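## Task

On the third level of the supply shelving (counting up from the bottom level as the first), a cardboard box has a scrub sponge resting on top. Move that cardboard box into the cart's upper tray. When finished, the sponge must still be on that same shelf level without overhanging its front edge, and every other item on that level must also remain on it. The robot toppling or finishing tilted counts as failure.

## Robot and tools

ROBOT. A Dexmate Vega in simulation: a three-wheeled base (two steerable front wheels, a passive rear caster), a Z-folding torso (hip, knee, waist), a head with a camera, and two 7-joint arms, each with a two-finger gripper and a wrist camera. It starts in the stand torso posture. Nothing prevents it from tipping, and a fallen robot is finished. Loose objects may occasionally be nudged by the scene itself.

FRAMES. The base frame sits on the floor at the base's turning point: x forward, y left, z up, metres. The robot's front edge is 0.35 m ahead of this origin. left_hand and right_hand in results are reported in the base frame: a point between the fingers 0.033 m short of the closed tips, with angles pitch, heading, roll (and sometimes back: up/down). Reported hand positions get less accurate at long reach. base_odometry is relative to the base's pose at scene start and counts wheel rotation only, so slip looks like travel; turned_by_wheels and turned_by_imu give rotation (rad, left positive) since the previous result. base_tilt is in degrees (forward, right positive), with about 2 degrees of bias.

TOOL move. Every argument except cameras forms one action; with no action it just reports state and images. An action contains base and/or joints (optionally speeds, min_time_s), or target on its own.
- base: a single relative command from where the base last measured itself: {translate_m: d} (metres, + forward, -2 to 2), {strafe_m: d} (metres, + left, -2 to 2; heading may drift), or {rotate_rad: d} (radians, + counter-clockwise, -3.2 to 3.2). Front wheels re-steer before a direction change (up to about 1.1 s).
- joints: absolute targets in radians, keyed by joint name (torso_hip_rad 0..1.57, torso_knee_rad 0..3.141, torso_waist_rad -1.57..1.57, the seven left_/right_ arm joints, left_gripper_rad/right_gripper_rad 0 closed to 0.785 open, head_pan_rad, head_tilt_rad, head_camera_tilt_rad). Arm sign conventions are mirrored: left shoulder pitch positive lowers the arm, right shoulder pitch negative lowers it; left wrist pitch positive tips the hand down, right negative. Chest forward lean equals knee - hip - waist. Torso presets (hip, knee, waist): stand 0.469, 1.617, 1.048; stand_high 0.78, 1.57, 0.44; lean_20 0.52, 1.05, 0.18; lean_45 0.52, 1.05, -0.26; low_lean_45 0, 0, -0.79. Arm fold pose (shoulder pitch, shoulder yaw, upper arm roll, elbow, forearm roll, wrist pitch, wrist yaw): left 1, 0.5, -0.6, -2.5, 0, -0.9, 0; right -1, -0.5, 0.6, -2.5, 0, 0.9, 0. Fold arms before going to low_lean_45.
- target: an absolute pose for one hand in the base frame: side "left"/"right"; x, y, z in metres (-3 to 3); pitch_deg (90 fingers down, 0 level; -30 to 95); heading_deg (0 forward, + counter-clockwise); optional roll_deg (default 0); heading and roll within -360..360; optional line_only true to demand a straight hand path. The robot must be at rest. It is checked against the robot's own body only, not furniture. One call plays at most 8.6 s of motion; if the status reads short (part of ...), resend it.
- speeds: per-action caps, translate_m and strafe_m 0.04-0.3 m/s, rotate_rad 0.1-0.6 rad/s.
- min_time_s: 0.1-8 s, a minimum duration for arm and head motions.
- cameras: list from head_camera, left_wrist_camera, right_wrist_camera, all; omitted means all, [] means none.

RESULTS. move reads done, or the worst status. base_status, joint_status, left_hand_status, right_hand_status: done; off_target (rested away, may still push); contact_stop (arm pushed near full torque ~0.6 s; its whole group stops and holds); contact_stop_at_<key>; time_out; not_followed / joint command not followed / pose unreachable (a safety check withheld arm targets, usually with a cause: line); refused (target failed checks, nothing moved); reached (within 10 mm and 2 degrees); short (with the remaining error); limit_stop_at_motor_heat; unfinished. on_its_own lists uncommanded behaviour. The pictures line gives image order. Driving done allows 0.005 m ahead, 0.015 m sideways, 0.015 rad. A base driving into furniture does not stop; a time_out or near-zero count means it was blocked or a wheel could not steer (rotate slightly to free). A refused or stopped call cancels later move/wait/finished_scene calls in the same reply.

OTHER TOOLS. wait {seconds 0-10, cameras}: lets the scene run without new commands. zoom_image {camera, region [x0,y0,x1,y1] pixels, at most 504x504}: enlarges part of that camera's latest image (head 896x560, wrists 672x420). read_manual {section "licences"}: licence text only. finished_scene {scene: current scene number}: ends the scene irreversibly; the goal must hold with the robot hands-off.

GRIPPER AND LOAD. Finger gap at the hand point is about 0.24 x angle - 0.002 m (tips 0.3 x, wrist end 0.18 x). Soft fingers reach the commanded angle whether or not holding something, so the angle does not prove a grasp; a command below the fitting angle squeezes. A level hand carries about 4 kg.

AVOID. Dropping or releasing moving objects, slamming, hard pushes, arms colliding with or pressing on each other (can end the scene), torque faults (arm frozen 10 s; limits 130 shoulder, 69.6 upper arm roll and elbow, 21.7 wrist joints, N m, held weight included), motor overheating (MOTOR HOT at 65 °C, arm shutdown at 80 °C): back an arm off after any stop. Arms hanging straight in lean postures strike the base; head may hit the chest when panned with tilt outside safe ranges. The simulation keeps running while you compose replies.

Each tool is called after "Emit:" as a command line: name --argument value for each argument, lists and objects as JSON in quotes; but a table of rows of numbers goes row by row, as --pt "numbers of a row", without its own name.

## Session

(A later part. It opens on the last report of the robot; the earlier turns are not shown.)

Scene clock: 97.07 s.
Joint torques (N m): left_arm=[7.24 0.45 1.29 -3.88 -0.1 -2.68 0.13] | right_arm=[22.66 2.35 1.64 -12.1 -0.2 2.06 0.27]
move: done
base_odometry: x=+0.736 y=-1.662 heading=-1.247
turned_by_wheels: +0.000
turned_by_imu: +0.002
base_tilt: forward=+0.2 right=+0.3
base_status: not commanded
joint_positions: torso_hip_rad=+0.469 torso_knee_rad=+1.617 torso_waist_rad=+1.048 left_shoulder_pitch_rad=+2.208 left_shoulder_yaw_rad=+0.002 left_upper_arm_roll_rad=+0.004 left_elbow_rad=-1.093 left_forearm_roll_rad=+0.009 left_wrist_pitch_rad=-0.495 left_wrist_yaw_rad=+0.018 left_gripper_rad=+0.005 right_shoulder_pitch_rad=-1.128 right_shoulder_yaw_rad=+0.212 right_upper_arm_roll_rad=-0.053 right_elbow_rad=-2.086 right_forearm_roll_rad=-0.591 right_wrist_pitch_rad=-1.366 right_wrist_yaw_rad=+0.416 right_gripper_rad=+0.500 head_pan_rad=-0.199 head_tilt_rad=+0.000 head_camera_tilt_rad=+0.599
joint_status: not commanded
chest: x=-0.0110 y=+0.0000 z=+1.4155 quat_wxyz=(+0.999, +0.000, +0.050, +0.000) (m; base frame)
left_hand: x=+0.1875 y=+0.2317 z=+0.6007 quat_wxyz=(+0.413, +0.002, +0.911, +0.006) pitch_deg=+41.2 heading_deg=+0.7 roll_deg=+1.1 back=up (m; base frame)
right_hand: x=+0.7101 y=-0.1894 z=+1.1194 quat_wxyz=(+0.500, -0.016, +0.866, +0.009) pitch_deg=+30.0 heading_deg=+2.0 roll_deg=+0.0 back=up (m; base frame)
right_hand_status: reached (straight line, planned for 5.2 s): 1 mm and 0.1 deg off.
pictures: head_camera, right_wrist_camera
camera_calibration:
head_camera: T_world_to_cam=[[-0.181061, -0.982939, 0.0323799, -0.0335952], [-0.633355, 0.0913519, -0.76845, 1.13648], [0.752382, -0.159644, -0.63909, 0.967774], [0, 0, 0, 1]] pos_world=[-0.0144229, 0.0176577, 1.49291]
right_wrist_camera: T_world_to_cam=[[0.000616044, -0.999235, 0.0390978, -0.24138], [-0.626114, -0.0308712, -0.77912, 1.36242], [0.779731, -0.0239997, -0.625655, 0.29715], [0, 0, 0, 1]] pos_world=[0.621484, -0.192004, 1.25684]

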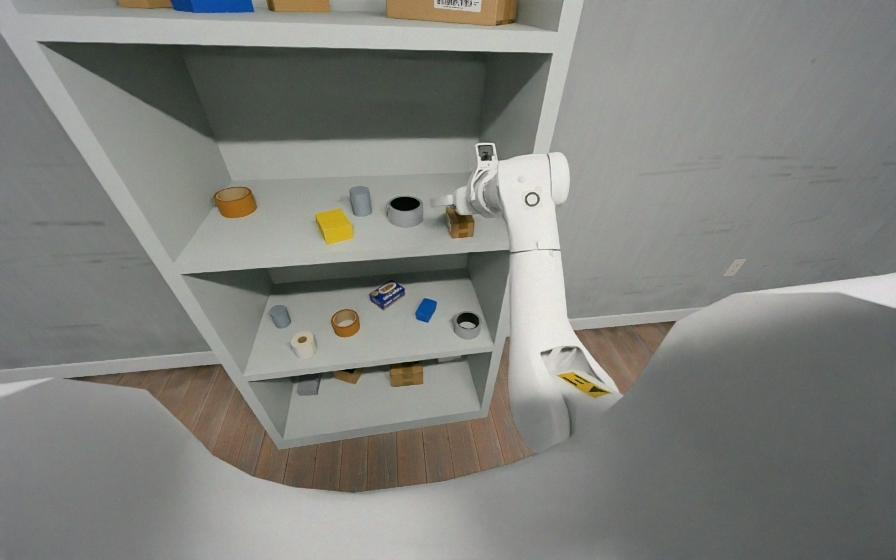

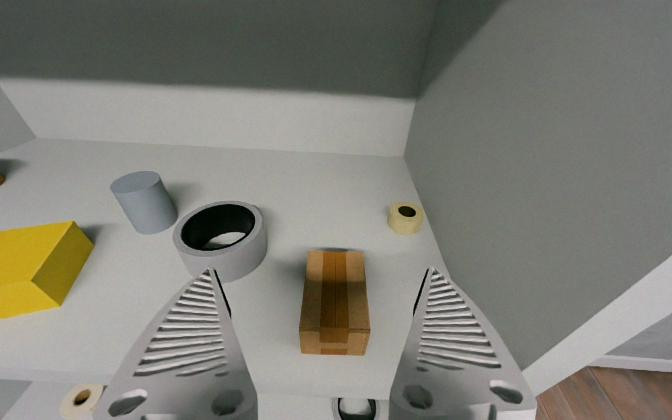

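Emit:
move --target '{"side": "right", "x": 0.767, "y": -0.201, "z": 1.038, "pitch_deg": 40, "heading_deg": 0, "line_only": true}' --cameras '["head_camera", "right_wrist_camera"]'

Scene clock: 101.37 s.
Joint torques (N m): left_arm=[7.32 0.66 1.25 -3.88 -0.02 -3.07 0.07] | right_arm=[27.41 1.35 0.71 -6.67 -0.03 3.76 -0.45]
move: done
base_odometry: x=+0.736 y=-1.662 heading=-1.247
turned_by_wheels: +0.000
turned_by_imu: +0.001
base_tilt: forward=+0.2 right=+0.3
base_status: not commanded
joint_positions: torso_hip_rad=+0.469 torso_knee_rad=+1.617 torso_waist_rad=+1.048 left_shoulder_pitch_rad=+2.208 left_shoulder_yaw_rad=+0.002 left_upper_arm_roll_rad=+0.004 left_elbow_rad=-1.093 left_forearm_roll_rad=+0.009 left_wrist_pitch_rad=-0.495 left_wrist_yaw_rad=+0.018 left_gripper_rad=+0.005 right_shoulder_pitch_rad=-0.911 right_shoulder_yaw_rad=+0.253 right_upper_arm_roll_rad=+0.088 right_elbow_rad=-1.610 right_forearm_roll_rad=-0.551 right_wrist_pitch_rad=-1.258 right_wrist_yaw_rad=+0.315 right_gripper_rad=+0.500 head_pan_rad=-0.199 head_tilt_rad=+0.000 head_camera_tilt_rad=+0.599
joint_status: not commanded
chest: x=-0.0110 y=+0.0000 z=+1.4155 quat_wxyz=(+0.999, +0.000, +0.050, +0.000) (m; base frame)
left_hand: x=+0.1875 y=+0.2317 z=+0.6007 quat_wxyz=(+0.413, +0.002, +0.911, +0.006) pitch_deg=+41.2 heading_deg=+0.7 roll_deg=+1.1 back=up (m; base frame)
right_hand: x=+0.7662 y=-0.2010 z=+1.0384 quat_wxyz=(+0.423, +0.000, +0.906, +0.000) pitch_deg=+39.9 heading_deg=+0.0 roll_deg=+0.0 back=up (m; base frame)
right_hand_status: reached (straight line, planned for 1.8 s): 1 mm and 0.1 deg off.
pictures: head_camera, right_wrist_camera
camera_calibration:
head_camera: T_world_to_cam=[[-0.181061, -0.982939, 0.0323799, -0.0335953], [-0.633355, 0.0913518, -0.76845, 1.13648], [0.752382, -0.159644, -0.63909, 0.967774], [0, 0, 0, 1]] pos_world=[-0.0144227, 0.0176577, 1.49291]
right_wrist_camera: T_world_to_cam=[[-0.0275092, -0.998638, 0.044339, -0.233558], [-0.75167, -0.00857468, -0.659483, 1.31051], [0.658965, -0.0514702, -0.75041, 0.418987], [0, 0, 0, 1]] pos_world=[0.702546, -0.200437, 1.18903]

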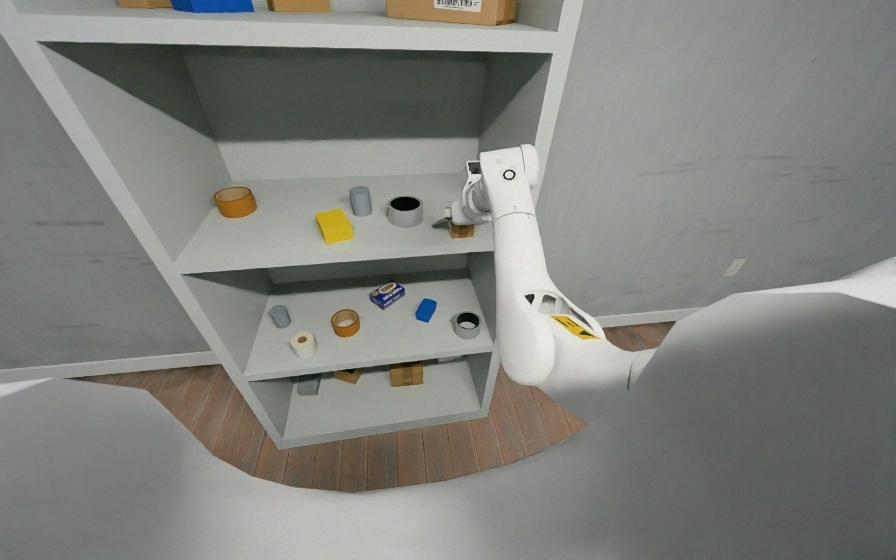

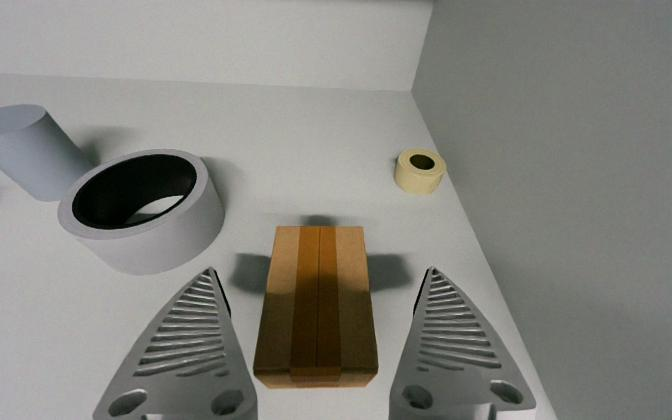

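Emit:
move --joints '{"right_gripper_rad": 0.17}' --cameras '["right_wrist_camera"]'

Emit:
move --target '{"side": "right", "x": 0.76, "y": -0.201, "z": 1.11, "pitch_deg": 40, "heading_deg": 0, "line_only": true}' --cameras '["head_camera", "right_wrist_camera"]'

Scene clock: 102.63 s.
Joint torques (N m): left_arm=[6.71 0.39 0.94 -4.02 -0.03 -2.89 0.02] | right_arm=[28.18 3.6 0.86 -7.73 -0.09 2.85 -0.49]
move: done
base_odometry: x=+0.736 y=-1.662 heading=-1.247
turned_by_wheels: +0.000
turned_by_imu: +0.000
base_tilt: forward=+0.2 right=+0.3
base_status: not commanded
joint_positions: torso_hip_rad=+0.469 torso_knee_rad=+1.617 torso_waist_rad=+1.048 left_shoulder_pitch_rad=+2.208 left_shoulder_yaw_rad=+0.002 left_upper_arm_roll_rad=+0.004 left_elbow_rad=-1.093 left_forearm_roll_rad=+0.009 left_wrist_pitch_rad=-0.495 left_wrist_yaw_rad=+0.018 left_gripper_rad=+0.005 right_shoulder_pitch_rad=-0.908 right_shoulder_yaw_rad=+0.253 right_upper_arm_roll_rad=+0.090 right_elbow_rad=-1.605 right_forearm_roll_rad=-0.551 right_wrist_pitch_rad=-1.257 right_wrist_yaw_rad=+0.314 right_gripper_rad=+0.170 head_pan_rad=-0.199 head_tilt_rad=+0.000 head_camera_tilt_rad=+0.599
joint_status: all done
chest: x=-0.0110 y=+0.0000 z=+1.4155 quat_wxyz=(+0.999, +0.000, +0.050, +0.000) (m; base frame)
left_hand: x=+0.1875 y=+0.2317 z=+0.6007 quat_wxyz=(+0.413, +0.002, +0.911, +0.006) pitch_deg=+41.2 heading_deg=+0.7 roll_deg=+1.1 back=up (m; base frame)
right_hand: x=+0.7666 y=-0.2009 z=+1.0375 quat_wxyz=(+0.422, +0.000, +0.906, +0.000) pitch_deg=+40.0 heading_deg=+0.0 roll_deg=+0.0 back=up (m; base frame)
pictures: right_wrist_camera
camera_calibration:
right_wrist_camera: T_world_to_cam=[[-0.0275977, -0.99864, 0.0442254, -0.233282], [-0.752892, -0.00833757, -0.658091, 1.3098], [0.657565, -0.0514588, -0.751638, 0.42042], [0, 0, 0, 1]] pos_world=[0.703249, -0.20041, 1.18829]

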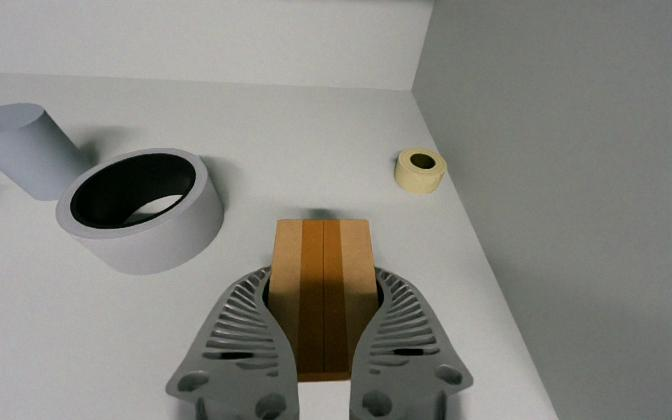

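Scene clock: 106.13 s.
Joint torques (N m): left_arm=[6.9 -0.16 1.53 -4.01 -0.05 -2.59 0.05] | right_arm=[27.95 3.79 -0.3 -6.51 -0.61 2.86 0.37]
move: done
base_odometry: x=+0.736 y=-1.662 heading=-1.247
turned_by_wheels: +0.000
turned_by_imu: +0.001
base_tilt: forward=+0.2 right=+0.3
base_status: not commanded
joint_positions: torso_hip_rad=+0.469 torso_knee_rad=+1.617 torso_waist_rad=+1.048 left_shoulder_pitch_rad=+2.208 left_shoulder_yaw_rad=+0.002 left_upper_arm_roll_rad=+0.004 left_elbow_rad=-1.093 left_forearm_roll_rad=+0.009 left_wrist_pitch_rad=-0.495 left_wrist_yaw_rad=+0.018 left_gripper_rad=+0.005 right_shoulder_pitch_rad=-0.796 right_shoulder_yaw_rad=+0.348 right_upper_arm_roll_rad=+0.106 right_elbow_rad=-1.646 right_forearm_roll_rad=-0.992 right_wrist_pitch_rad=-1.366 right_wrist_yaw_rad=+0.660 right_gripper_rad=+0.170 head_pan_rad=-0.199 head_tilt_rad=+0.000 head_camera_tilt_rad=+0.599
joint_status: not commanded
chest: x=-0.0110 y=+0.0000 z=+1.4155 quat_wxyz=(+0.999, +0.000, +0.050, +0.000) (m; base frame)
left_hand: x=+0.1875 y=+0.2317 z=+0.6007 quat_wxyz=(+0.413, +0.002, +0.911, +0.006) pitch_deg=+41.2 heading_deg=+0.7 roll_deg=+1.1 back=up (m; base frame)
right_hand: x=+0.7600 y=-0.2010 z=+1.1091 quat_wxyz=(+0.422, +0.000, +0.906, +0.000) pitch_deg=+40.0 heading_deg=+0.0 roll_deg=+0.0 back=up (m; base frame)
right_hand_status: reached (straight line, planned for 2.0 s): 1 mm and 0.0 deg off.
pictures: head_camera, right_wrist_camera
camera_calibration:
head_camera: T_world_to_cam=[[-0.18106, -0.982939, 0.0323799, -0.0335952], [-0.633355, 0.0913518, -0.768451, 1.13648], [0.752382, -0.159644, -0.639089, 0.967774], [0, 0, 0, 1]] pos_world=[-0.014423, 0.0176577, 1.49291]
right_wrist_camera: T_world_to_cam=[[-0.0276297, -0.998629, 0.0444533, -0.236943], [-0.752598, -0.0084868, -0.658425, 1.35201], [0.6579, -0.0516476, -0.751332, 0.477922], [0, 0, 0, 1]] pos_world=[0.696548, -0.20046, 1.25981]

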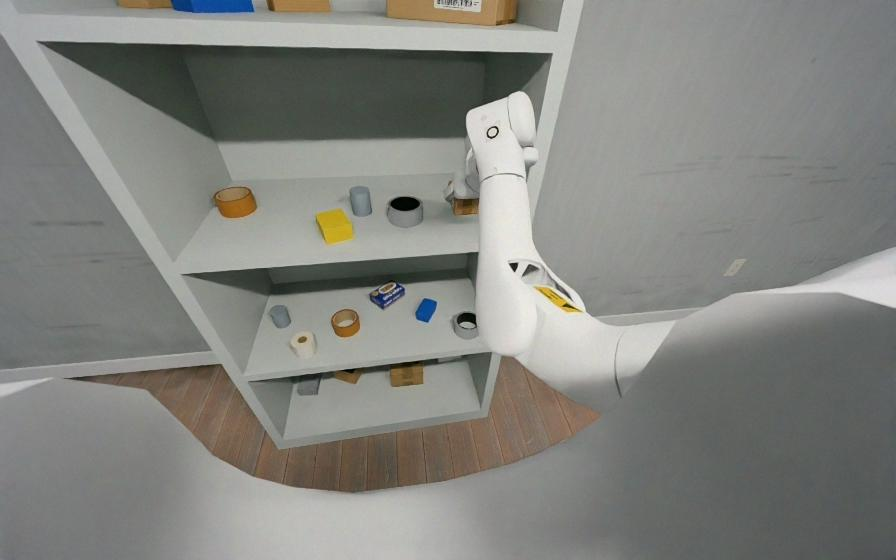

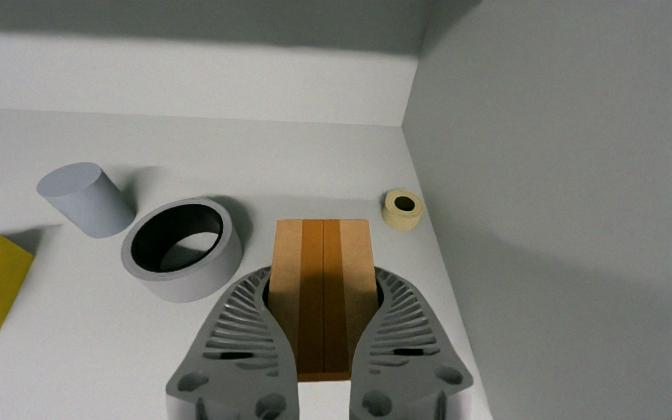

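Emit:
move --base '{"translate_m": -1.73}' --joints '{"head_pan_rad": 0.0, "head_camera_tilt_rad": 0.5}' --cameras '["head_camera", "right_wrist_camera"]'

Emit:
move --base '{"rotate_rad": -1.57}' --joints '{"right_shoulder_pitch_rad": -1.261, "right_shoulder_yaw_rad": 0, "right_upper_arm_roll_rad": 0, "right_elbow_rad": -1.678, "right_forearm_roll_rad": 0, "right_wrist_pitch_rad": -1.015, "right_wrist_yaw_rad": 0}' --cameras '["head_camera", "right_wrist_camera"]'

Scene clock: 115.43 s.
Joint torques (N m): left_arm=[8.11 0.25 1.39 -4.41 0.01 -2.67 0.11] | right_arm=[28.53 2.12 -0.78 -7.82 -0.13 3.04 -0.01]
move: done
base_odometry: x=+0.189 y=-0.020 heading=-1.248
turned_by_wheels: -0.001
turned_by_imu: +0.009
base_tilt: forward=+0.2 right=+0.3
base_status: done
joint_positions: torso_hip_rad=+0.469 torso_knee_rad=+1.617 torso_waist_rad=+1.048 left_shoulder_pitch_rad=+2.208 left_shoulder_yaw_rad=+0.002 left_upper_arm_roll_rad=+0.004 left_elbow_rad=-1.093 left_forearm_roll_rad=+0.009 left_wrist_pitch_rad=-0.495 left_wrist_yaw_rad=+0.018 left_gripper_rad=+0.005 right_shoulder_pitch_rad=-0.795 right_shoulder_yaw_rad=+0.349 right_upper_arm_roll_rad=+0.106 right_elbow_rad=-1.646 right_forearm_roll_rad=-0.997 right_wrist_pitch_rad=-1.366 right_wrist_yaw_rad=+0.664 right_gripper_rad=+0.170 head_pan_rad=-0.001 head_tilt_rad=+0.000 head_camera_tilt_rad=+0.501
joint_status: all done
chest: x=-0.0110 y=+0.0000 z=+1.4155 quat_wxyz=(+0.999, +0.000, +0.050, +0.000) (m; base frame)
left_hand: x=+0.1875 y=+0.2317 z=+0.6007 quat_wxyz=(+0.413, +0.002, +0.911, +0.006) pitch_deg=+41.2 heading_deg=+0.7 roll_deg=+1.1 back=up (m; base frame)
right_hand: x=+0.7598 y=-0.2010 z=+1.1096 quat_wxyz=(+0.422, +0.000, +0.906, +0.000) pitch_deg=+40.0 heading_deg=+0.0 roll_deg=+0.0 back=up (m; base frame)
pictures: head_camera, right_wrist_camera
camera_calibration:
head_camera: T_world_to_cam=[[0.0142756, -0.999798, 0.0141382, 0.00871136], [-0.561817, -0.019717, -0.827027, 1.2289], [0.827139, 0.00386324, -0.561985, 0.859328], [0, 0, 0, 1]] pos_world=[-0.0204896, 0.0296201, 1.49914]
right_wrist_camera: T_world_to_cam=[[-0.0276559, -0.998636, 0.0442906, -0.236717], [-0.752722, -0.00835006, -0.658286, 1.35219], [0.657758, -0.0515439, -0.751464, 0.478706], [0, 0, 0, 1]] pos_world=[0.696404, -0.200428, 1.26034]

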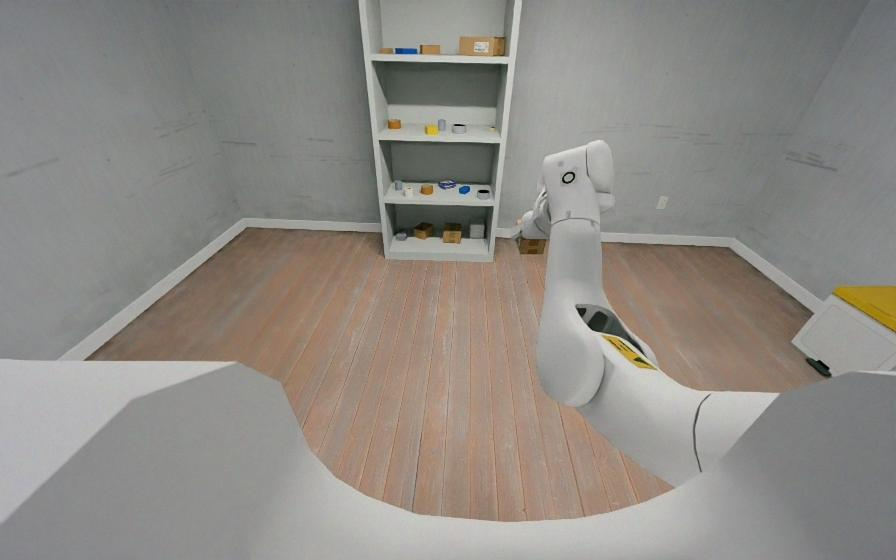

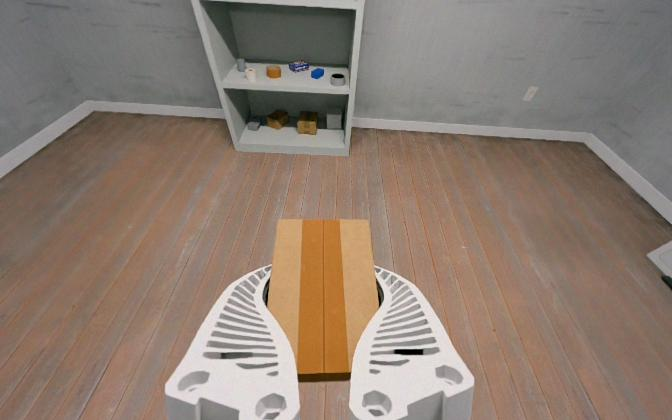

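Scene clock: 120.40 s.
Joint torques (N m): left_arm=[7.13 0.15 1.2 -4.07 0 -2.55 0.11] | right_arm=[11.47 -3.03 -2.09 -14.79 -0.29 3.06 -0.41]
move: done
base_odometry: x=+0.189 y=-0.020 heading=-2.816
turned_by_wheels: -1.569
turned_by_imu: -1.526
base_tilt: forward=+0.1 right=+0.3
base_status: done
joint_positions: torso_hip_rad=+0.469 torso_knee_rad=+1.617 torso_waist_rad=+1.048 left_shoulder_pitch_rad=+2.208 left_shoulder_yaw_rad=+0.002 left_upper_arm_roll_rad=+0.004 left_elbow_rad=-1.093 left_forearm_roll_rad=+0.009 left_wrist_pitch_rad=-0.495 left_wrist_yaw_rad=+0.018 left_gripper_rad=+0.005 right_shoulder_pitch_rad=-1.258 right_shoulder_yaw_rad=+0.002 right_upper_arm_roll_rad=+0.001 right_elbow_rad=-1.677 right_forearm_roll_rad=-0.006 right_wrist_pitch_rad=-1.018 right_wrist_yaw_rad=+0.004 right_gripper_rad=+0.170 head_pan_rad=-0.001 head_tilt_rad=+0.000 head_camera_tilt_rad=+0.501
joint_status: all done
chest: x=-0.0110 y=+0.0000 z=+1.4155 quat_wxyz=(+0.999, +0.000, +0.050, +0.000) (m; base frame)
left_hand: x=+0.1875 y=+0.2317 z=+0.6007 quat_wxyz=(+0.413, +0.002, +0.911, +0.006) pitch_deg=+41.2 heading_deg=+0.7 roll_deg=+1.1 back=up (m; base frame)
right_hand: x=+0.7004 y=-0.2292 z=+0.9006 quat_wxyz=(+0.422, +0.000, +0.906, +0.000) pitch_deg=+40.0 heading_deg=+0.0 roll_deg=+0.0 back=up (m; base frame)
pictures: head_camera, right_wrist_camera
camera_calibration:
head_camera: T_world_to_cam=[[0.0142824, -0.999798, 0.0141376, 0.00871288], [-0.561815, -0.0197202, -0.827028, 1.2289], [0.827139, 0.00386925, -0.561984, 0.859326], [0, 0, 0, 1]] pos_world=[-0.02049, 0.0296204, 1.49914]
right_wrist_camera: T_world_to_cam=[[-0.0269114, -0.998651, 0.0444157, -0.257936], [-0.75276, -0.00899019, -0.658233, 1.16951], [0.657744, -0.0511483, -0.751503, 0.359396], [0, 0, 0, 1]] pos_world=[0.63703, -0.228691, 1.05135]

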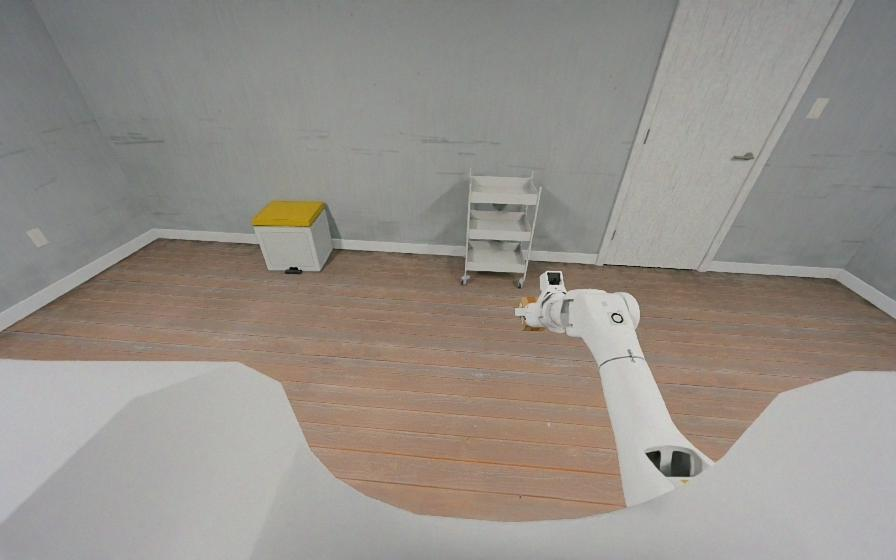

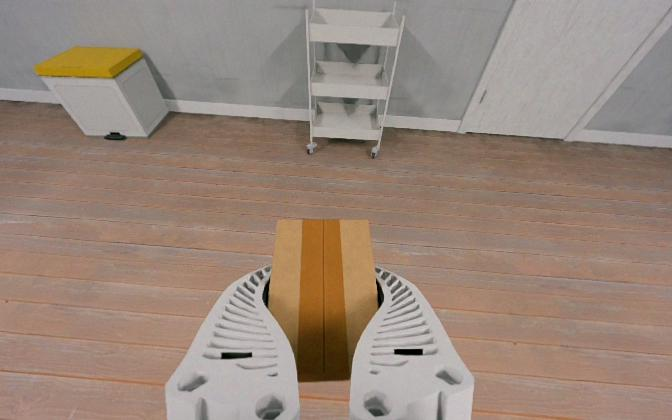

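Emit:
move --base '{"rotate_rad": -0.07}' --cameras '["head_camera", "right_wrist_camera"]'

Emit:
zoom_image --camera "head_camera" --region '[400, 130, 600, 310]'

Scene clock: 122.43 s.
Joint torques (N m): left_arm=[8.55 0.55 1.2 -3.99 -0.04 -3.06 0.1] | right_arm=[10.8 -2.07 -2.29 -14.91 -0.05 3.26 -0.12]
move: done
base_odometry: x=+0.189 y=-0.020 heading=-2.886
turned_by_wheels: -0.070
turned_by_imu: -0.067
base_tilt: forward=+0.2 right=+0.3
base_status: done
joint_positions: torso_hip_rad=+0.469 torso_knee_rad=+1.617 torso_waist_rad=+1.048 left_shoulder_pitch_rad=+2.208 left_shoulder_yaw_rad=+0.002 left_upper_arm_roll_rad=+0.004 left_elbow_rad=-1.093 left_forearm_roll_rad=+0.009 left_wrist_pitch_rad=-0.495 left_wrist_yaw_rad=+0.018 left_gripper_rad=+0.005 right_shoulder_pitch_rad=-1.261 right_shoulder_yaw_rad=+0.000 right_upper_arm_roll_rad=+0.000 right_elbow_rad=-1.677 right_forearm_roll_rad=+0.000 right_wrist_pitch_rad=-1.016 right_wrist_yaw_rad=+0.000 right_gripper_rad=+0.170 head_pan_rad=-0.001 head_tilt_rad=+0.000 head_camera_tilt_rad=+0.501
joint_status: not commanded
chest: x=-0.0110 y=+0.0000 z=+1.4155 quat_wxyz=(+0.999, +0.000, +0.050, +0.000) (m; base frame)
left_hand: x=+0.1875 y=+0.2317 z=+0.6007 quat_wxyz=(+0.413, +0.002, +0.911, +0.006) pitch_deg=+41.2 heading_deg=+0.7 roll_deg=+1.1 back=up (m; base frame)
right_hand: x=+0.6996 y=-0.2296 z=+0.8994 quat_wxyz=(+0.422, +0.000, +0.907, +0.000) pitch_deg=+40.1 heading_deg=+0.0 roll_deg=+0.0 back=up (m; base frame)
pictures: head_camera, right_wrist_camera
camera_calibration:
head_camera: T_world_to_cam=[[0.0142824, -0.999798, 0.0141376, 0.00871287], [-0.561816, -0.0197202, -0.827027, 1.2289], [0.827139, 0.0038692, -0.561984, 0.859326], [0, 0, 0, 1]] pos_world=[-0.02049, 0.0296204, 1.49914]
right_wrist_camera: T_world_to_cam=[[-0.0279218, -0.998639, 0.0440409, -0.257221], [-0.753047, -0.00795974, -0.657919, 1.16825], [0.657374, -0.0515352, -0.7518, 0.359464], [0, 0, 0, 1]] pos_world=[0.636263, -0.229047, 1.05019]

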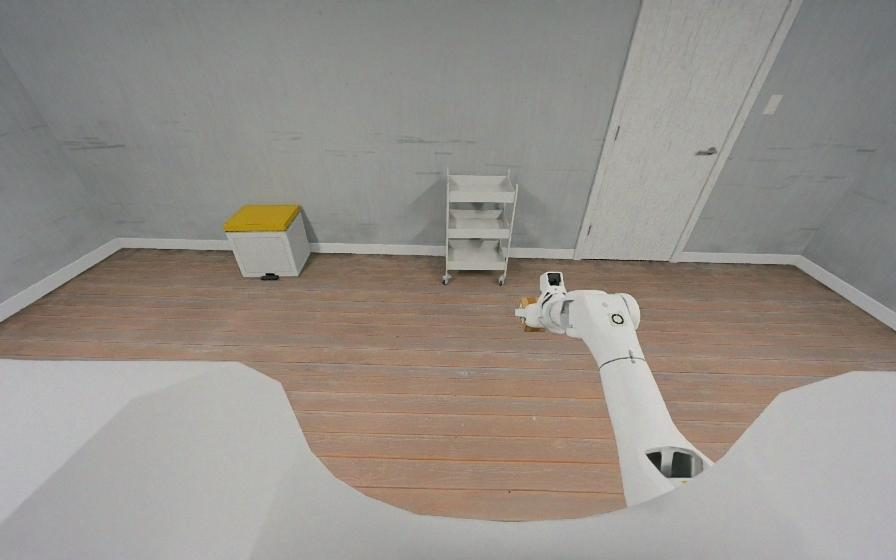

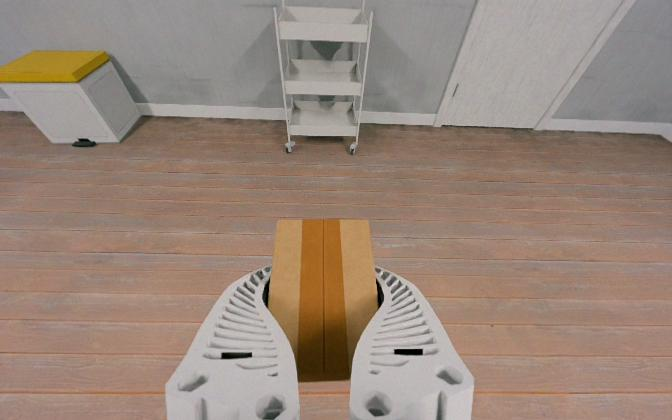

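Scaled by 2.520 from the camera's 896x560 image, which has a finer 960x600 frame.

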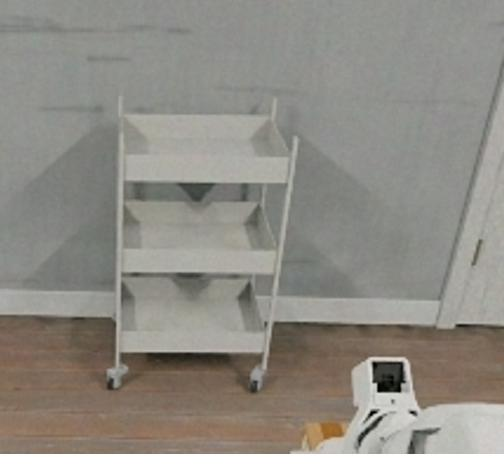

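Emit:
move --base '{"translate_m": 1.25}' --joints '{"right_shoulder_pitch_rad": -1.593, "right_shoulder_yaw_rad": 0, "right_upper_arm_roll_rad": 0, "right_elbow_rad": -1.845, "right_forearm_roll_rad": 0, "right_wrist_pitch_rad": -0.85, "right_wrist_yaw_rad": 0, "head_camera_tilt_rad": 0.7}' --cameras '["head_camera", "right_wrist_camera"]'

Emit:
zoom_image --camera "head_camera" --region '[380, 100, 620, 340]'

Scene clock: 130.80 s.
Joint torques (N m): left_arm=[7.66 0.62 0.94 -3.93 -0.04 -2.47 0.15] | right_arm=[6.07 -1.74 -1.97 -13.92 -0.3 3.03 -0.13]
move: done
base_odometry: x=-1.021 y=-0.333 heading=-2.887
turned_by_wheels: -0.001
turned_by_imu: -0.006
base_tilt: forward=+0.1 right=+0.3
base_status: done
joint_positions: torso_hip_rad=+0.469 torso_knee_rad=+1.617 torso_waist_rad=+1.048 left_shoulder_pitch_rad=+2.208 left_shoulder_yaw_rad=+0.002 left_upper_arm_roll_rad=+0.004 left_elbow_rad=-1.093 left_forearm_roll_rad=+0.009 left_wrist_pitch_rad=-0.495 left_wrist_yaw_rad=+0.018 left_gripper_rad=+0.005 right_shoulder_pitch_rad=-1.593 right_shoulder_yaw_rad=+0.000 right_upper_arm_roll_rad=+0.000 right_elbow_rad=-1.844 right_forearm_roll_rad=+0.000 right_wrist_pitch_rad=-0.850 right_wrist_yaw_rad=+0.000 right_gripper_rad=+0.170 head_pan_rad=-0.001 head_tilt_rad=+0.000 head_camera_tilt_rad=+0.699
joint_status: all done
chest: x=-0.0110 y=+0.0000 z=+1.4155 quat_wxyz=(+0.999, +0.000, +0.050, +0.000) (m; base frame)
left_hand: x=+0.1875 y=+0.2317 z=+0.6007 quat_wxyz=(+0.413, +0.002, +0.911, +0.006) pitch_deg=+41.2 heading_deg=+0.7 roll_deg=+1.1 back=up (m; base frame)
right_hand: x=+0.5997 y=-0.2296 z=+0.8294 quat_wxyz=(+0.422, +0.000, +0.907, +0.000) pitch_deg=+40.1 heading_deg=+0.0 roll_deg=+0.0 back=up (m; base frame)
pictures: head_camera, right_wrist_camera
camera_calibration:
head_camera: T_world_to_cam=[[0.0168136, -0.999799, 0.0109179, 0.0136826], [-0.713957, -0.0196497, -0.699914, 1.02862], [0.699988, 0.00397316, -0.714144, 1.07491], [0, 0, 0, 1]] pos_world=[-0.0182647, 0.0296212, 1.48744]
right_wrist_camera: T_world_to_cam=[[-0.0279525, -0.998634, 0.0441441, -0.257028], [-0.753073, -0.00800258, -0.657888, 1.04688], [0.657343, -0.0516334, -0.75182, 0.372523], [0, 0, 0, 1]] pos_world=[0.536314, -0.229065, 0.980144]

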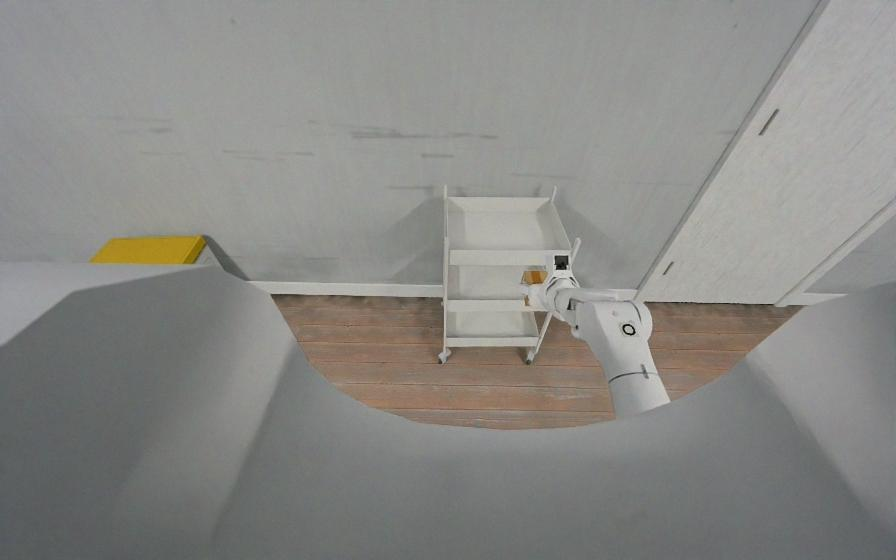

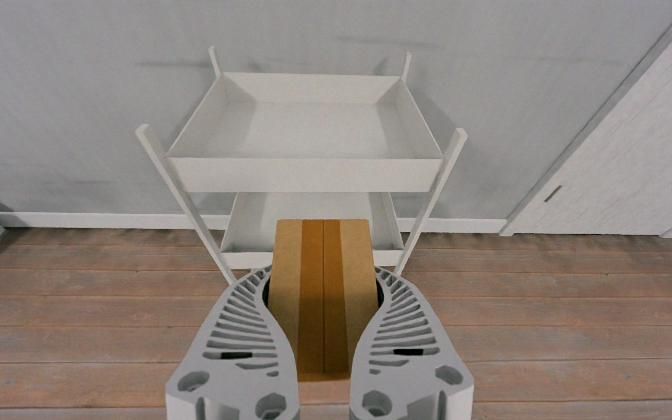

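Scaled by 2.100 from the camera's 896x560 image, which has a finer 960x600 frame.

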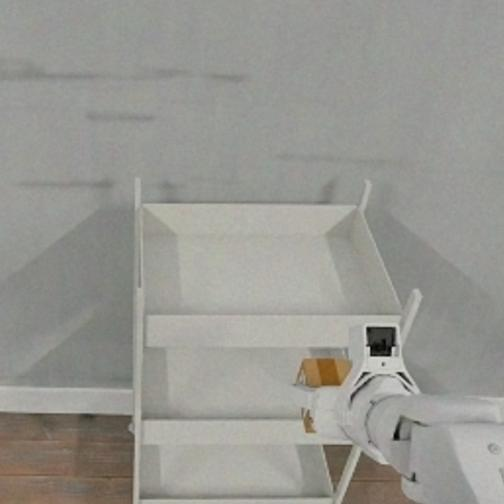

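Emit:
move --base '{"translate_m": 0.41}' --joints '{"head_camera_tilt_rad": 0.8}' --cameras '["head_camera", "right_wrist_camera"]'

Emit:
zoom_image --camera "head_camera" --region '[380, 160, 660, 400]'

Scene clock: 135.23 s.
Joint torques (N m): left_arm=[7.5 0.13 0.89 -4.12 0.06 -3.06 0.25] | right_arm=[7.23 -1.31 -1.57 -13.03 -0.06 2.97 -0.27]
move: done
base_odometry: x=-1.418 y=-0.435 heading=-2.887
turned_by_wheels: -0.001
turned_by_imu: -0.002
base_tilt: forward=+0.2 right=+0.3
base_status: done
joint_positions: torso_hip_rad=+0.469 torso_knee_rad=+1.617 torso_waist_rad=+1.048 left_shoulder_pitch_rad=+2.208 left_shoulder_yaw_rad=+0.002 left_upper_arm_roll_rad=+0.004 left_elbow_rad=-1.093 left_forearm_roll_rad=+0.009 left_wrist_pitch_rad=-0.495 left_wrist_yaw_rad=+0.018 left_gripper_rad=+0.005 right_shoulder_pitch_rad=-1.593 right_shoulder_yaw_rad=+0.000 right_upper_arm_roll_rad=+0.000 right_elbow_rad=-1.844 right_forearm_roll_rad=+0.000 right_wrist_pitch_rad=-0.850 right_wrist_yaw_rad=+0.000 right_gripper_rad=+0.170 head_pan_rad=-0.001 head_tilt_rad=+0.000 head_camera_tilt_rad=+0.799
joint_status: all done
chest: x=-0.0110 y=+0.0000 z=+1.4155 quat_wxyz=(+0.999, +0.000, +0.050, +0.000) (m; base frame)
left_hand: x=+0.1875 y=+0.2317 z=+0.6007 quat_wxyz=(+0.413, +0.002, +0.911, +0.006) pitch_deg=+41.2 heading_deg=+0.7 roll_deg=+1.1 back=up (m; base frame)
right_hand: x=+0.5996 y=-0.2296 z=+0.8294 quat_wxyz=(+0.422, +0.000, +0.907, +0.000) pitch_deg=+40.1 heading_deg=+0.0 roll_deg=+0.0 back=up (m; base frame)
pictures: head_camera, right_wrist_camera
camera_calibration:
head_camera: T_world_to_cam=[[0.0178398, -0.999799, 0.00912651, 0.0164185], [-0.780249, -0.019629, -0.625161, 0.912622], [0.625215, 0.00403181, -0.780442, 1.16736], [0, 0, 0, 1]] pos_world=[-0.0180731, 0.0296225, 1.48145]
right_wrist_camera: T_world_to_cam=[[-0.0279429, -0.998634, 0.0441422, -0.257024], [-0.753079, -0.00800804, -0.657881, 1.04685], [0.657336, -0.0516257, -0.751827, 0.372538], [0, 0, 0, 1]] pos_world=[0.536296, -0.229058, 0.980132]

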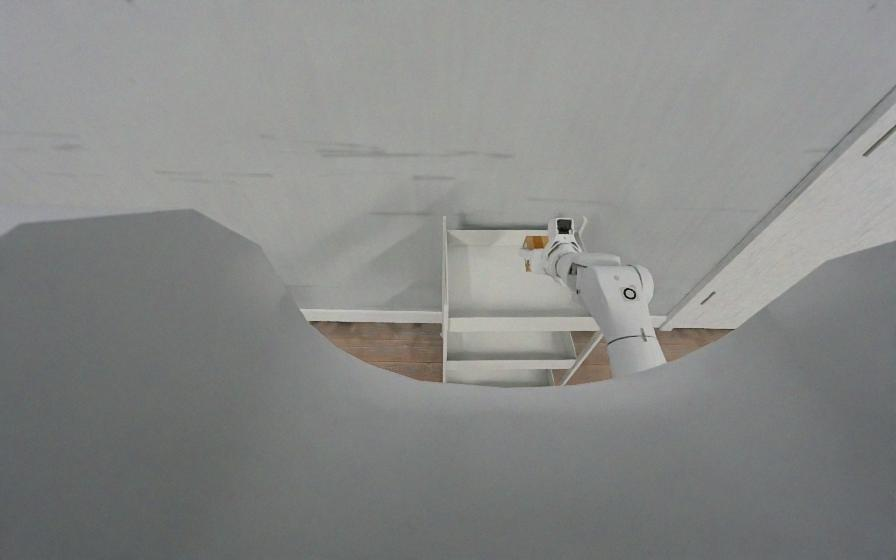

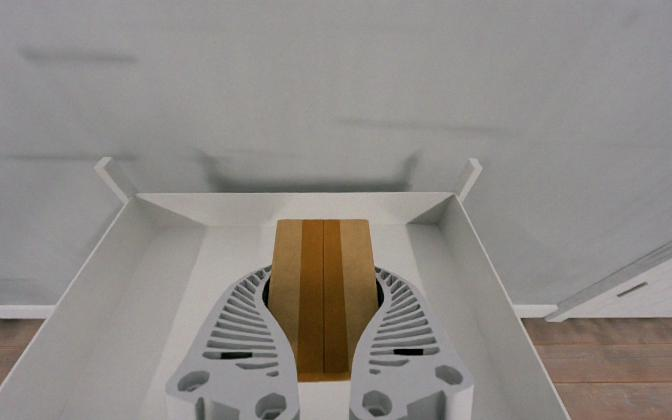

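Scaled by 1.800 from the camera's 896x560 image, which has a finer 960x600 frame.

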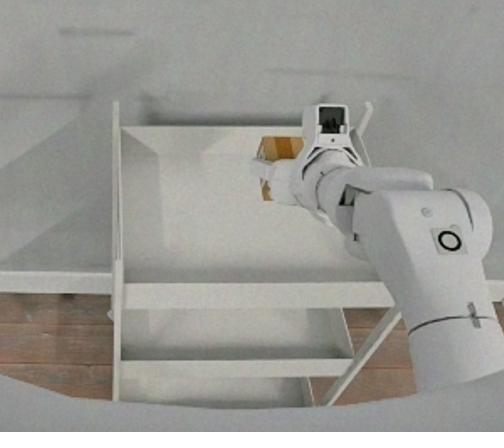

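Emit:
move --target '{"side": "right", "x": 0.605, "y": -0.225, "z": 0.712, "pitch_deg": 40, "heading_deg": 0, "line_only": true}' --cameras '["head_camera", "right_wrist_camera"]'

Emit:
zoom_image --camera "head_camera" --region '[430, 200, 630, 340]'

Emit:
zoom_image --camera "right_wrist_camera" --region '[180, 150, 460, 420]'

Scene clock: 139.63 s.
Joint torques (N m): left_arm=[7.2 0.41 1.03 -3.87 0.02 -3.54 0.07] | right_arm=[19.14 0.93 -2.48 -8.52 -0.39 3.65 -0.28]
move: done
base_odometry: x=-1.418 y=-0.435 heading=-2.887
turned_by_wheels: +0.000
turned_by_imu: +0.001
base_tilt: forward=+0.1 right=+0.2
base_status: not commanded
joint_positions: torso_hip_rad=+0.469 torso_knee_rad=+1.617 torso_waist_rad=+1.048 left_shoulder_pitch_rad=+2.208 left_shoulder_yaw_rad=+0.002 left_upper_arm_roll_rad=+0.004 left_elbow_rad=-1.093 left_forearm_roll_rad=+0.009 left_wrist_pitch_rad=-0.495 left_wrist_yaw_rad=+0.018 left_gripper_rad=+0.005 right_shoulder_pitch_rad=-1.491 right_shoulder_yaw_rad=+0.006 right_upper_arm_roll_rad=-0.004 right_elbow_rad=-1.285 right_forearm_roll_rad=-0.002 right_wrist_pitch_rad=-0.392 right_wrist_yaw_rad=-0.007 right_gripper_rad=+0.170 head_pan_rad=-0.001 head_tilt_rad=+0.000 head_camera_tilt_rad=+0.799
joint_status: not commanded
chest: x=-0.0110 y=+0.0000 z=+1.4155 quat_wxyz=(+0.999, +0.000, +0.050, +0.000) (m; base frame)
left_hand: x=+0.1875 y=+0.2317 z=+0.6007 quat_wxyz=(+0.413, +0.002, +0.911, +0.006) pitch_deg=+41.2 heading_deg=+0.7 roll_deg=+1.1 back=up (m; base frame)
right_hand: x=+0.6046 y=-0.2253 z=+0.7126 quat_wxyz=(+0.422, +0.000, +0.907, +0.000) pitch_deg=+40.1 heading_deg=+0.0 roll_deg=+0.0 back=up (m; base frame)
right_hand_status: reached (straight line, planned for 2.1 s): 1 mm and 0.1 deg off.
pictures: head_camera, right_wrist_camera
camera_calibration:
head_camera: T_world_to_cam=[[0.0178399, -0.999799, 0.0091265, 0.0164185], [-0.780249, -0.019629, -0.625162, 0.912622], [0.625215, 0.00403187, -0.780442, 1.16736], [0, 0, 0, 1]] pos_world=[-0.0180733, 0.0296225, 1.48145]
right_wrist_camera: T_world_to_cam=[[-0.027978, -0.998632, 0.0441648, -0.24739], [-0.753047, -0.00799904, -0.657919, 0.973784], [0.657372, -0.0516654, -0.751793, 0.281642], [0, 0, 0, 1]] pos_world=[0.54124, -0.224711, 0.863333]

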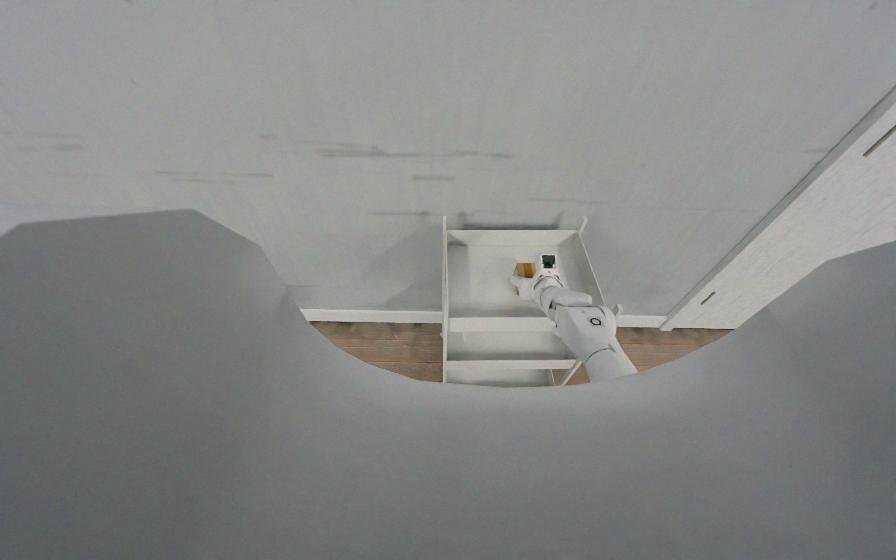

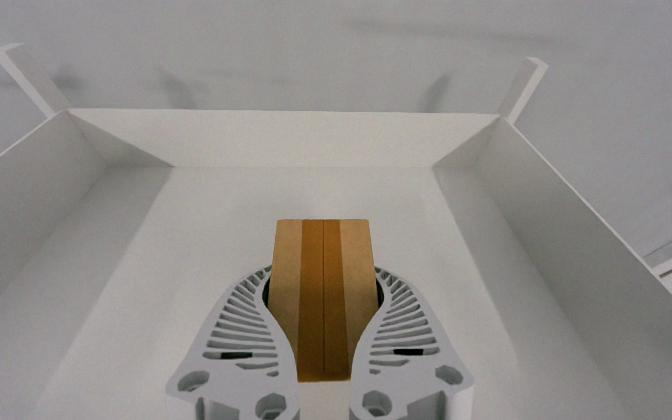

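Scaled by 2.520 from the camera's 896x560 image, which has a finer 960x600 frame.

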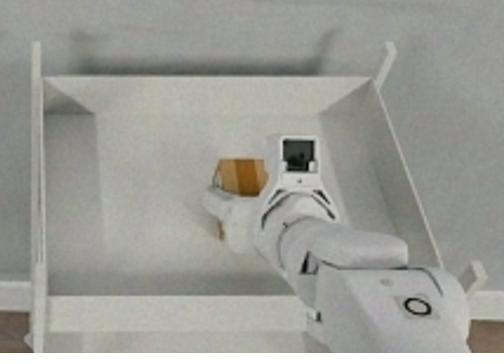

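Scaled by 1.800 from the camera's 672x420 image, which has a finer 960x600 frame.

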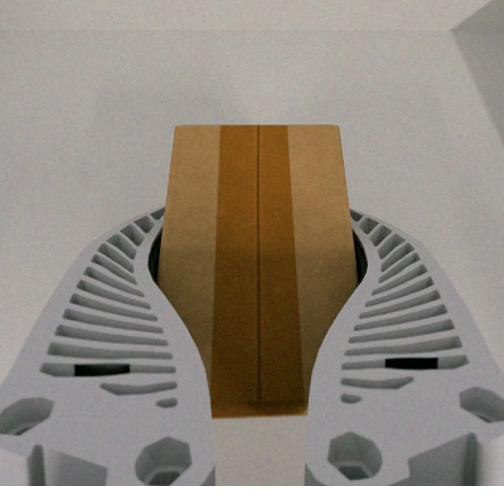

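Emit:
move --target '{"side": "right", "x": 0.605, "y": -0.225, "z": 0.703, "pitch_deg": 40, "heading_deg": 0, "line_only": true}' --cameras '["head_camera", "right_wrist_camera"]'

Emit:
zoom_image --camera "right_wrist_camera" --region '[180, 150, 460, 420]'

Scene clock: 141.70 s.
Joint torques (N m): left_arm=[7.44 0.68 0.87 -4 -0.05 -3.37 0.15] | right_arm=[9.17 1.4 -0.59 1.15 -0.32 -1.4 -0.12]
move: done
base_odometry: x=-1.418 y=-0.435 heading=-2.887
turned_by_wheels: +0.000
turned_by_imu: +0.001
base_tilt: forward=+0.1 right=+0.3
base_status: not commanded
joint_positions: torso_hip_rad=+0.469 torso_knee_rad=+1.617 torso_waist_rad=+1.048 left_shoulder_pitch_rad=+2.208 left_shoulder_yaw_rad=+0.002 left_upper_arm_roll_rad=+0.004 left_elbow_rad=-1.093 left_forearm_roll_rad=+0.009 left_wrist_pitch_rad=-0.495 left_wrist_yaw_rad=+0.018 left_gripper_rad=+0.005 right_shoulder_pitch_rad=-1.475 right_shoulder_yaw_rad=+0.006 right_upper_arm_roll_rad=-0.004 right_elbow_rad=-1.228 right_forearm_roll_rad=-0.002 right_wrist_pitch_rad=-0.350 right_wrist_yaw_rad=-0.007 right_gripper_rad=+0.170 head_pan_rad=-0.001 head_tilt_rad=+0.000 head_camera_tilt_rad=+0.799
joint_status: not commanded
chest: x=-0.0112 y=+0.0000 z=+1.4155 quat_wxyz=(+0.999, +0.000, +0.050, +0.000) (m; base frame)
left_hand: x=+0.1875 y=+0.2317 z=+0.6007 quat_wxyz=(+0.413, +0.002, +0.911, +0.006) pitch_deg=+41.2 heading_deg=+0.7 roll_deg=+1.0 back=up (m; base frame)
right_hand: x=+0.6055 y=-0.2251 z=+0.7047 quat_wxyz=(+0.423, +0.000, +0.906, +0.000) pitch_deg=+39.9 heading_deg=+0.0 roll_deg=+0.0 back=up (m; base frame)
right_hand_status: reached (straight line, planned for 0.5 s): 2 mm and 0.1 deg off.
pictures: head_camera, right_wrist_camera
camera_calibration:
head_camera: T_world_to_cam=[[0.0178375, -0.999799, 0.00913113, 0.0164156], [-0.780086, -0.019629, -0.625364, 0.912752], [0.625418, 0.00403185, -0.78028, 1.16727], [0, 0, 0, 1]] pos_world=[-0.0183003, 0.0296225, 1.48145]
right_wrist_camera: T_world_to_cam=[[-0.0279225, -0.998637, 0.0440909, -0.24685], [-0.751238, -0.00813374, -0.659981, 0.969621], [0.65944, -0.0515511, -0.749987, 0.272679], [0, 0, 0, 1]] pos_world=[0.541708, -0.22457, 0.855321]

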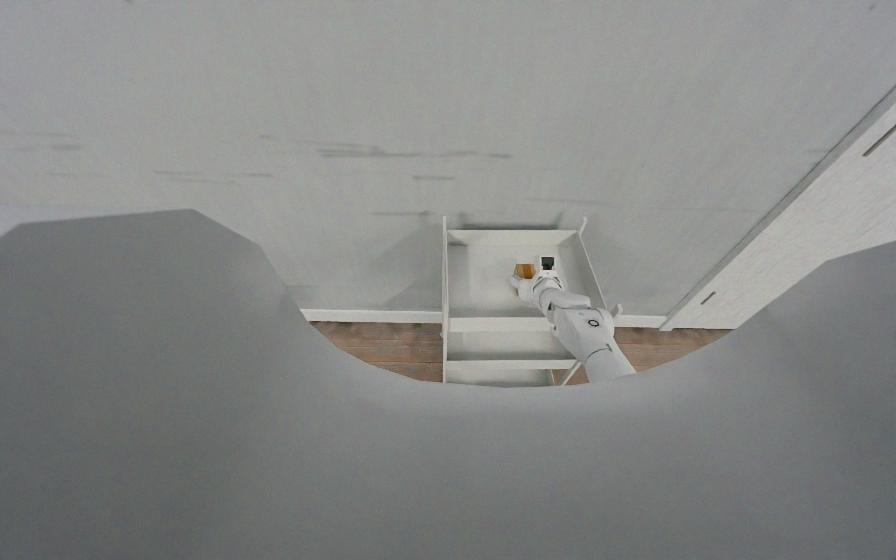

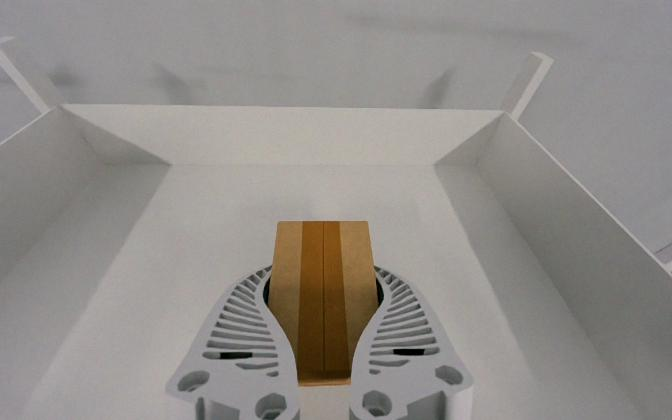

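Scaled by 1.800 from the camera's 672x420 image, which has a finer 960x600 frame.

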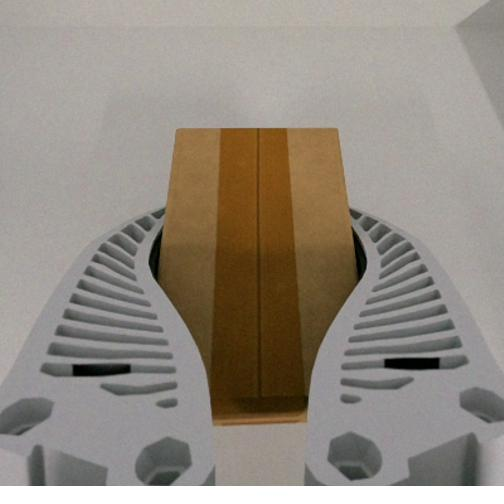

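Emit:
move --target '{"side": "right", "x": 0.605, "y": -0.225, "z": 0.709, "pitch_deg": 40, "heading_deg": 0, "line_only": true}' --cameras '[]'

Emit:
move --joints '{"right_gripper_rad": 0.4}' --min_time_s 0.8 --cameras '["head_camera", "right_wrist_camera"]'

Emit:
move --target '{"side": "right", "x": 0.58, "y": -0.225, "z": 0.83, "pitch_deg": 40, "heading_deg": 0, "line_only": true}' --cameras '["head_camera", "right_wrist_camera"]'

Scene clock: 143.23 s.
Joint torques (N m): left_arm=[7.13 0.64 1.33 -3.88 0.04 -2.6 0.18] | right_arm=[5.34 1.28 -1.4 -12.18 -0.07 3.04 -0.26]
move: done
base_odometry: x=-1.418 y=-0.435 heading=-2.887
turned_by_wheels: +0.000
turned_by_imu: +0.000
base_tilt: forward=+0.2 right=+0.3
base_status: not commanded
joint_positions: torso_hip_rad=+0.469 torso_knee_rad=+1.617 torso_waist_rad=+1.048 left_shoulder_pitch_rad=+2.208 left_shoulder_yaw_rad=+0.002 left_upper_arm_roll_rad=+0.004 left_elbow_rad=-1.093 left_forearm_roll_rad=+0.009 left_wrist_pitch_rad=-0.495 left_wrist_yaw_rad=+0.018 left_gripper_rad=+0.005 right_shoulder_pitch_rad=-1.482 right_shoulder_yaw_rad=+0.007 right_upper_arm_roll_rad=-0.004 right_elbow_rad=-1.253 right_forearm_roll_rad=-0.002 right_wrist_pitch_rad=-0.369 right_wrist_yaw_rad=-0.007 right_gripper_rad=+0.170 head_pan_rad=-0.001 head_tilt_rad=+0.000 head_camera_tilt_rad=+0.799
joint_status: not commanded
chest: x=-0.0112 y=+0.0000 z=+1.4155 quat_wxyz=(+0.999, +0.000, +0.050, +0.000) (m; base frame)
left_hand: x=+0.1875 y=+0.2317 z=+0.6007 quat_wxyz=(+0.413, +0.002, +0.911, +0.006) pitch_deg=+41.2 heading_deg=+0.7 roll_deg=+1.0 back=up (m; base frame)
right_hand: x=+0.6048 y=-0.2251 z=+0.7079 quat_wxyz=(+0.422, +0.000, +0.906, +0.000) pitch_deg=+40.0 heading_deg=+0.0 roll_deg=+0.0 back=up (m; base frame)
right_hand_status: reached (straight line, planned for 0.4 s): 1 mm and 0.0 deg off.
pictures: none
No camera images: "cameras" was empty.

"min_time_s" has no arm or head joint beside it: it slows only arm and head motions. Command such a joint too, or leave it out

not run: a call was refused earlier in this reply.


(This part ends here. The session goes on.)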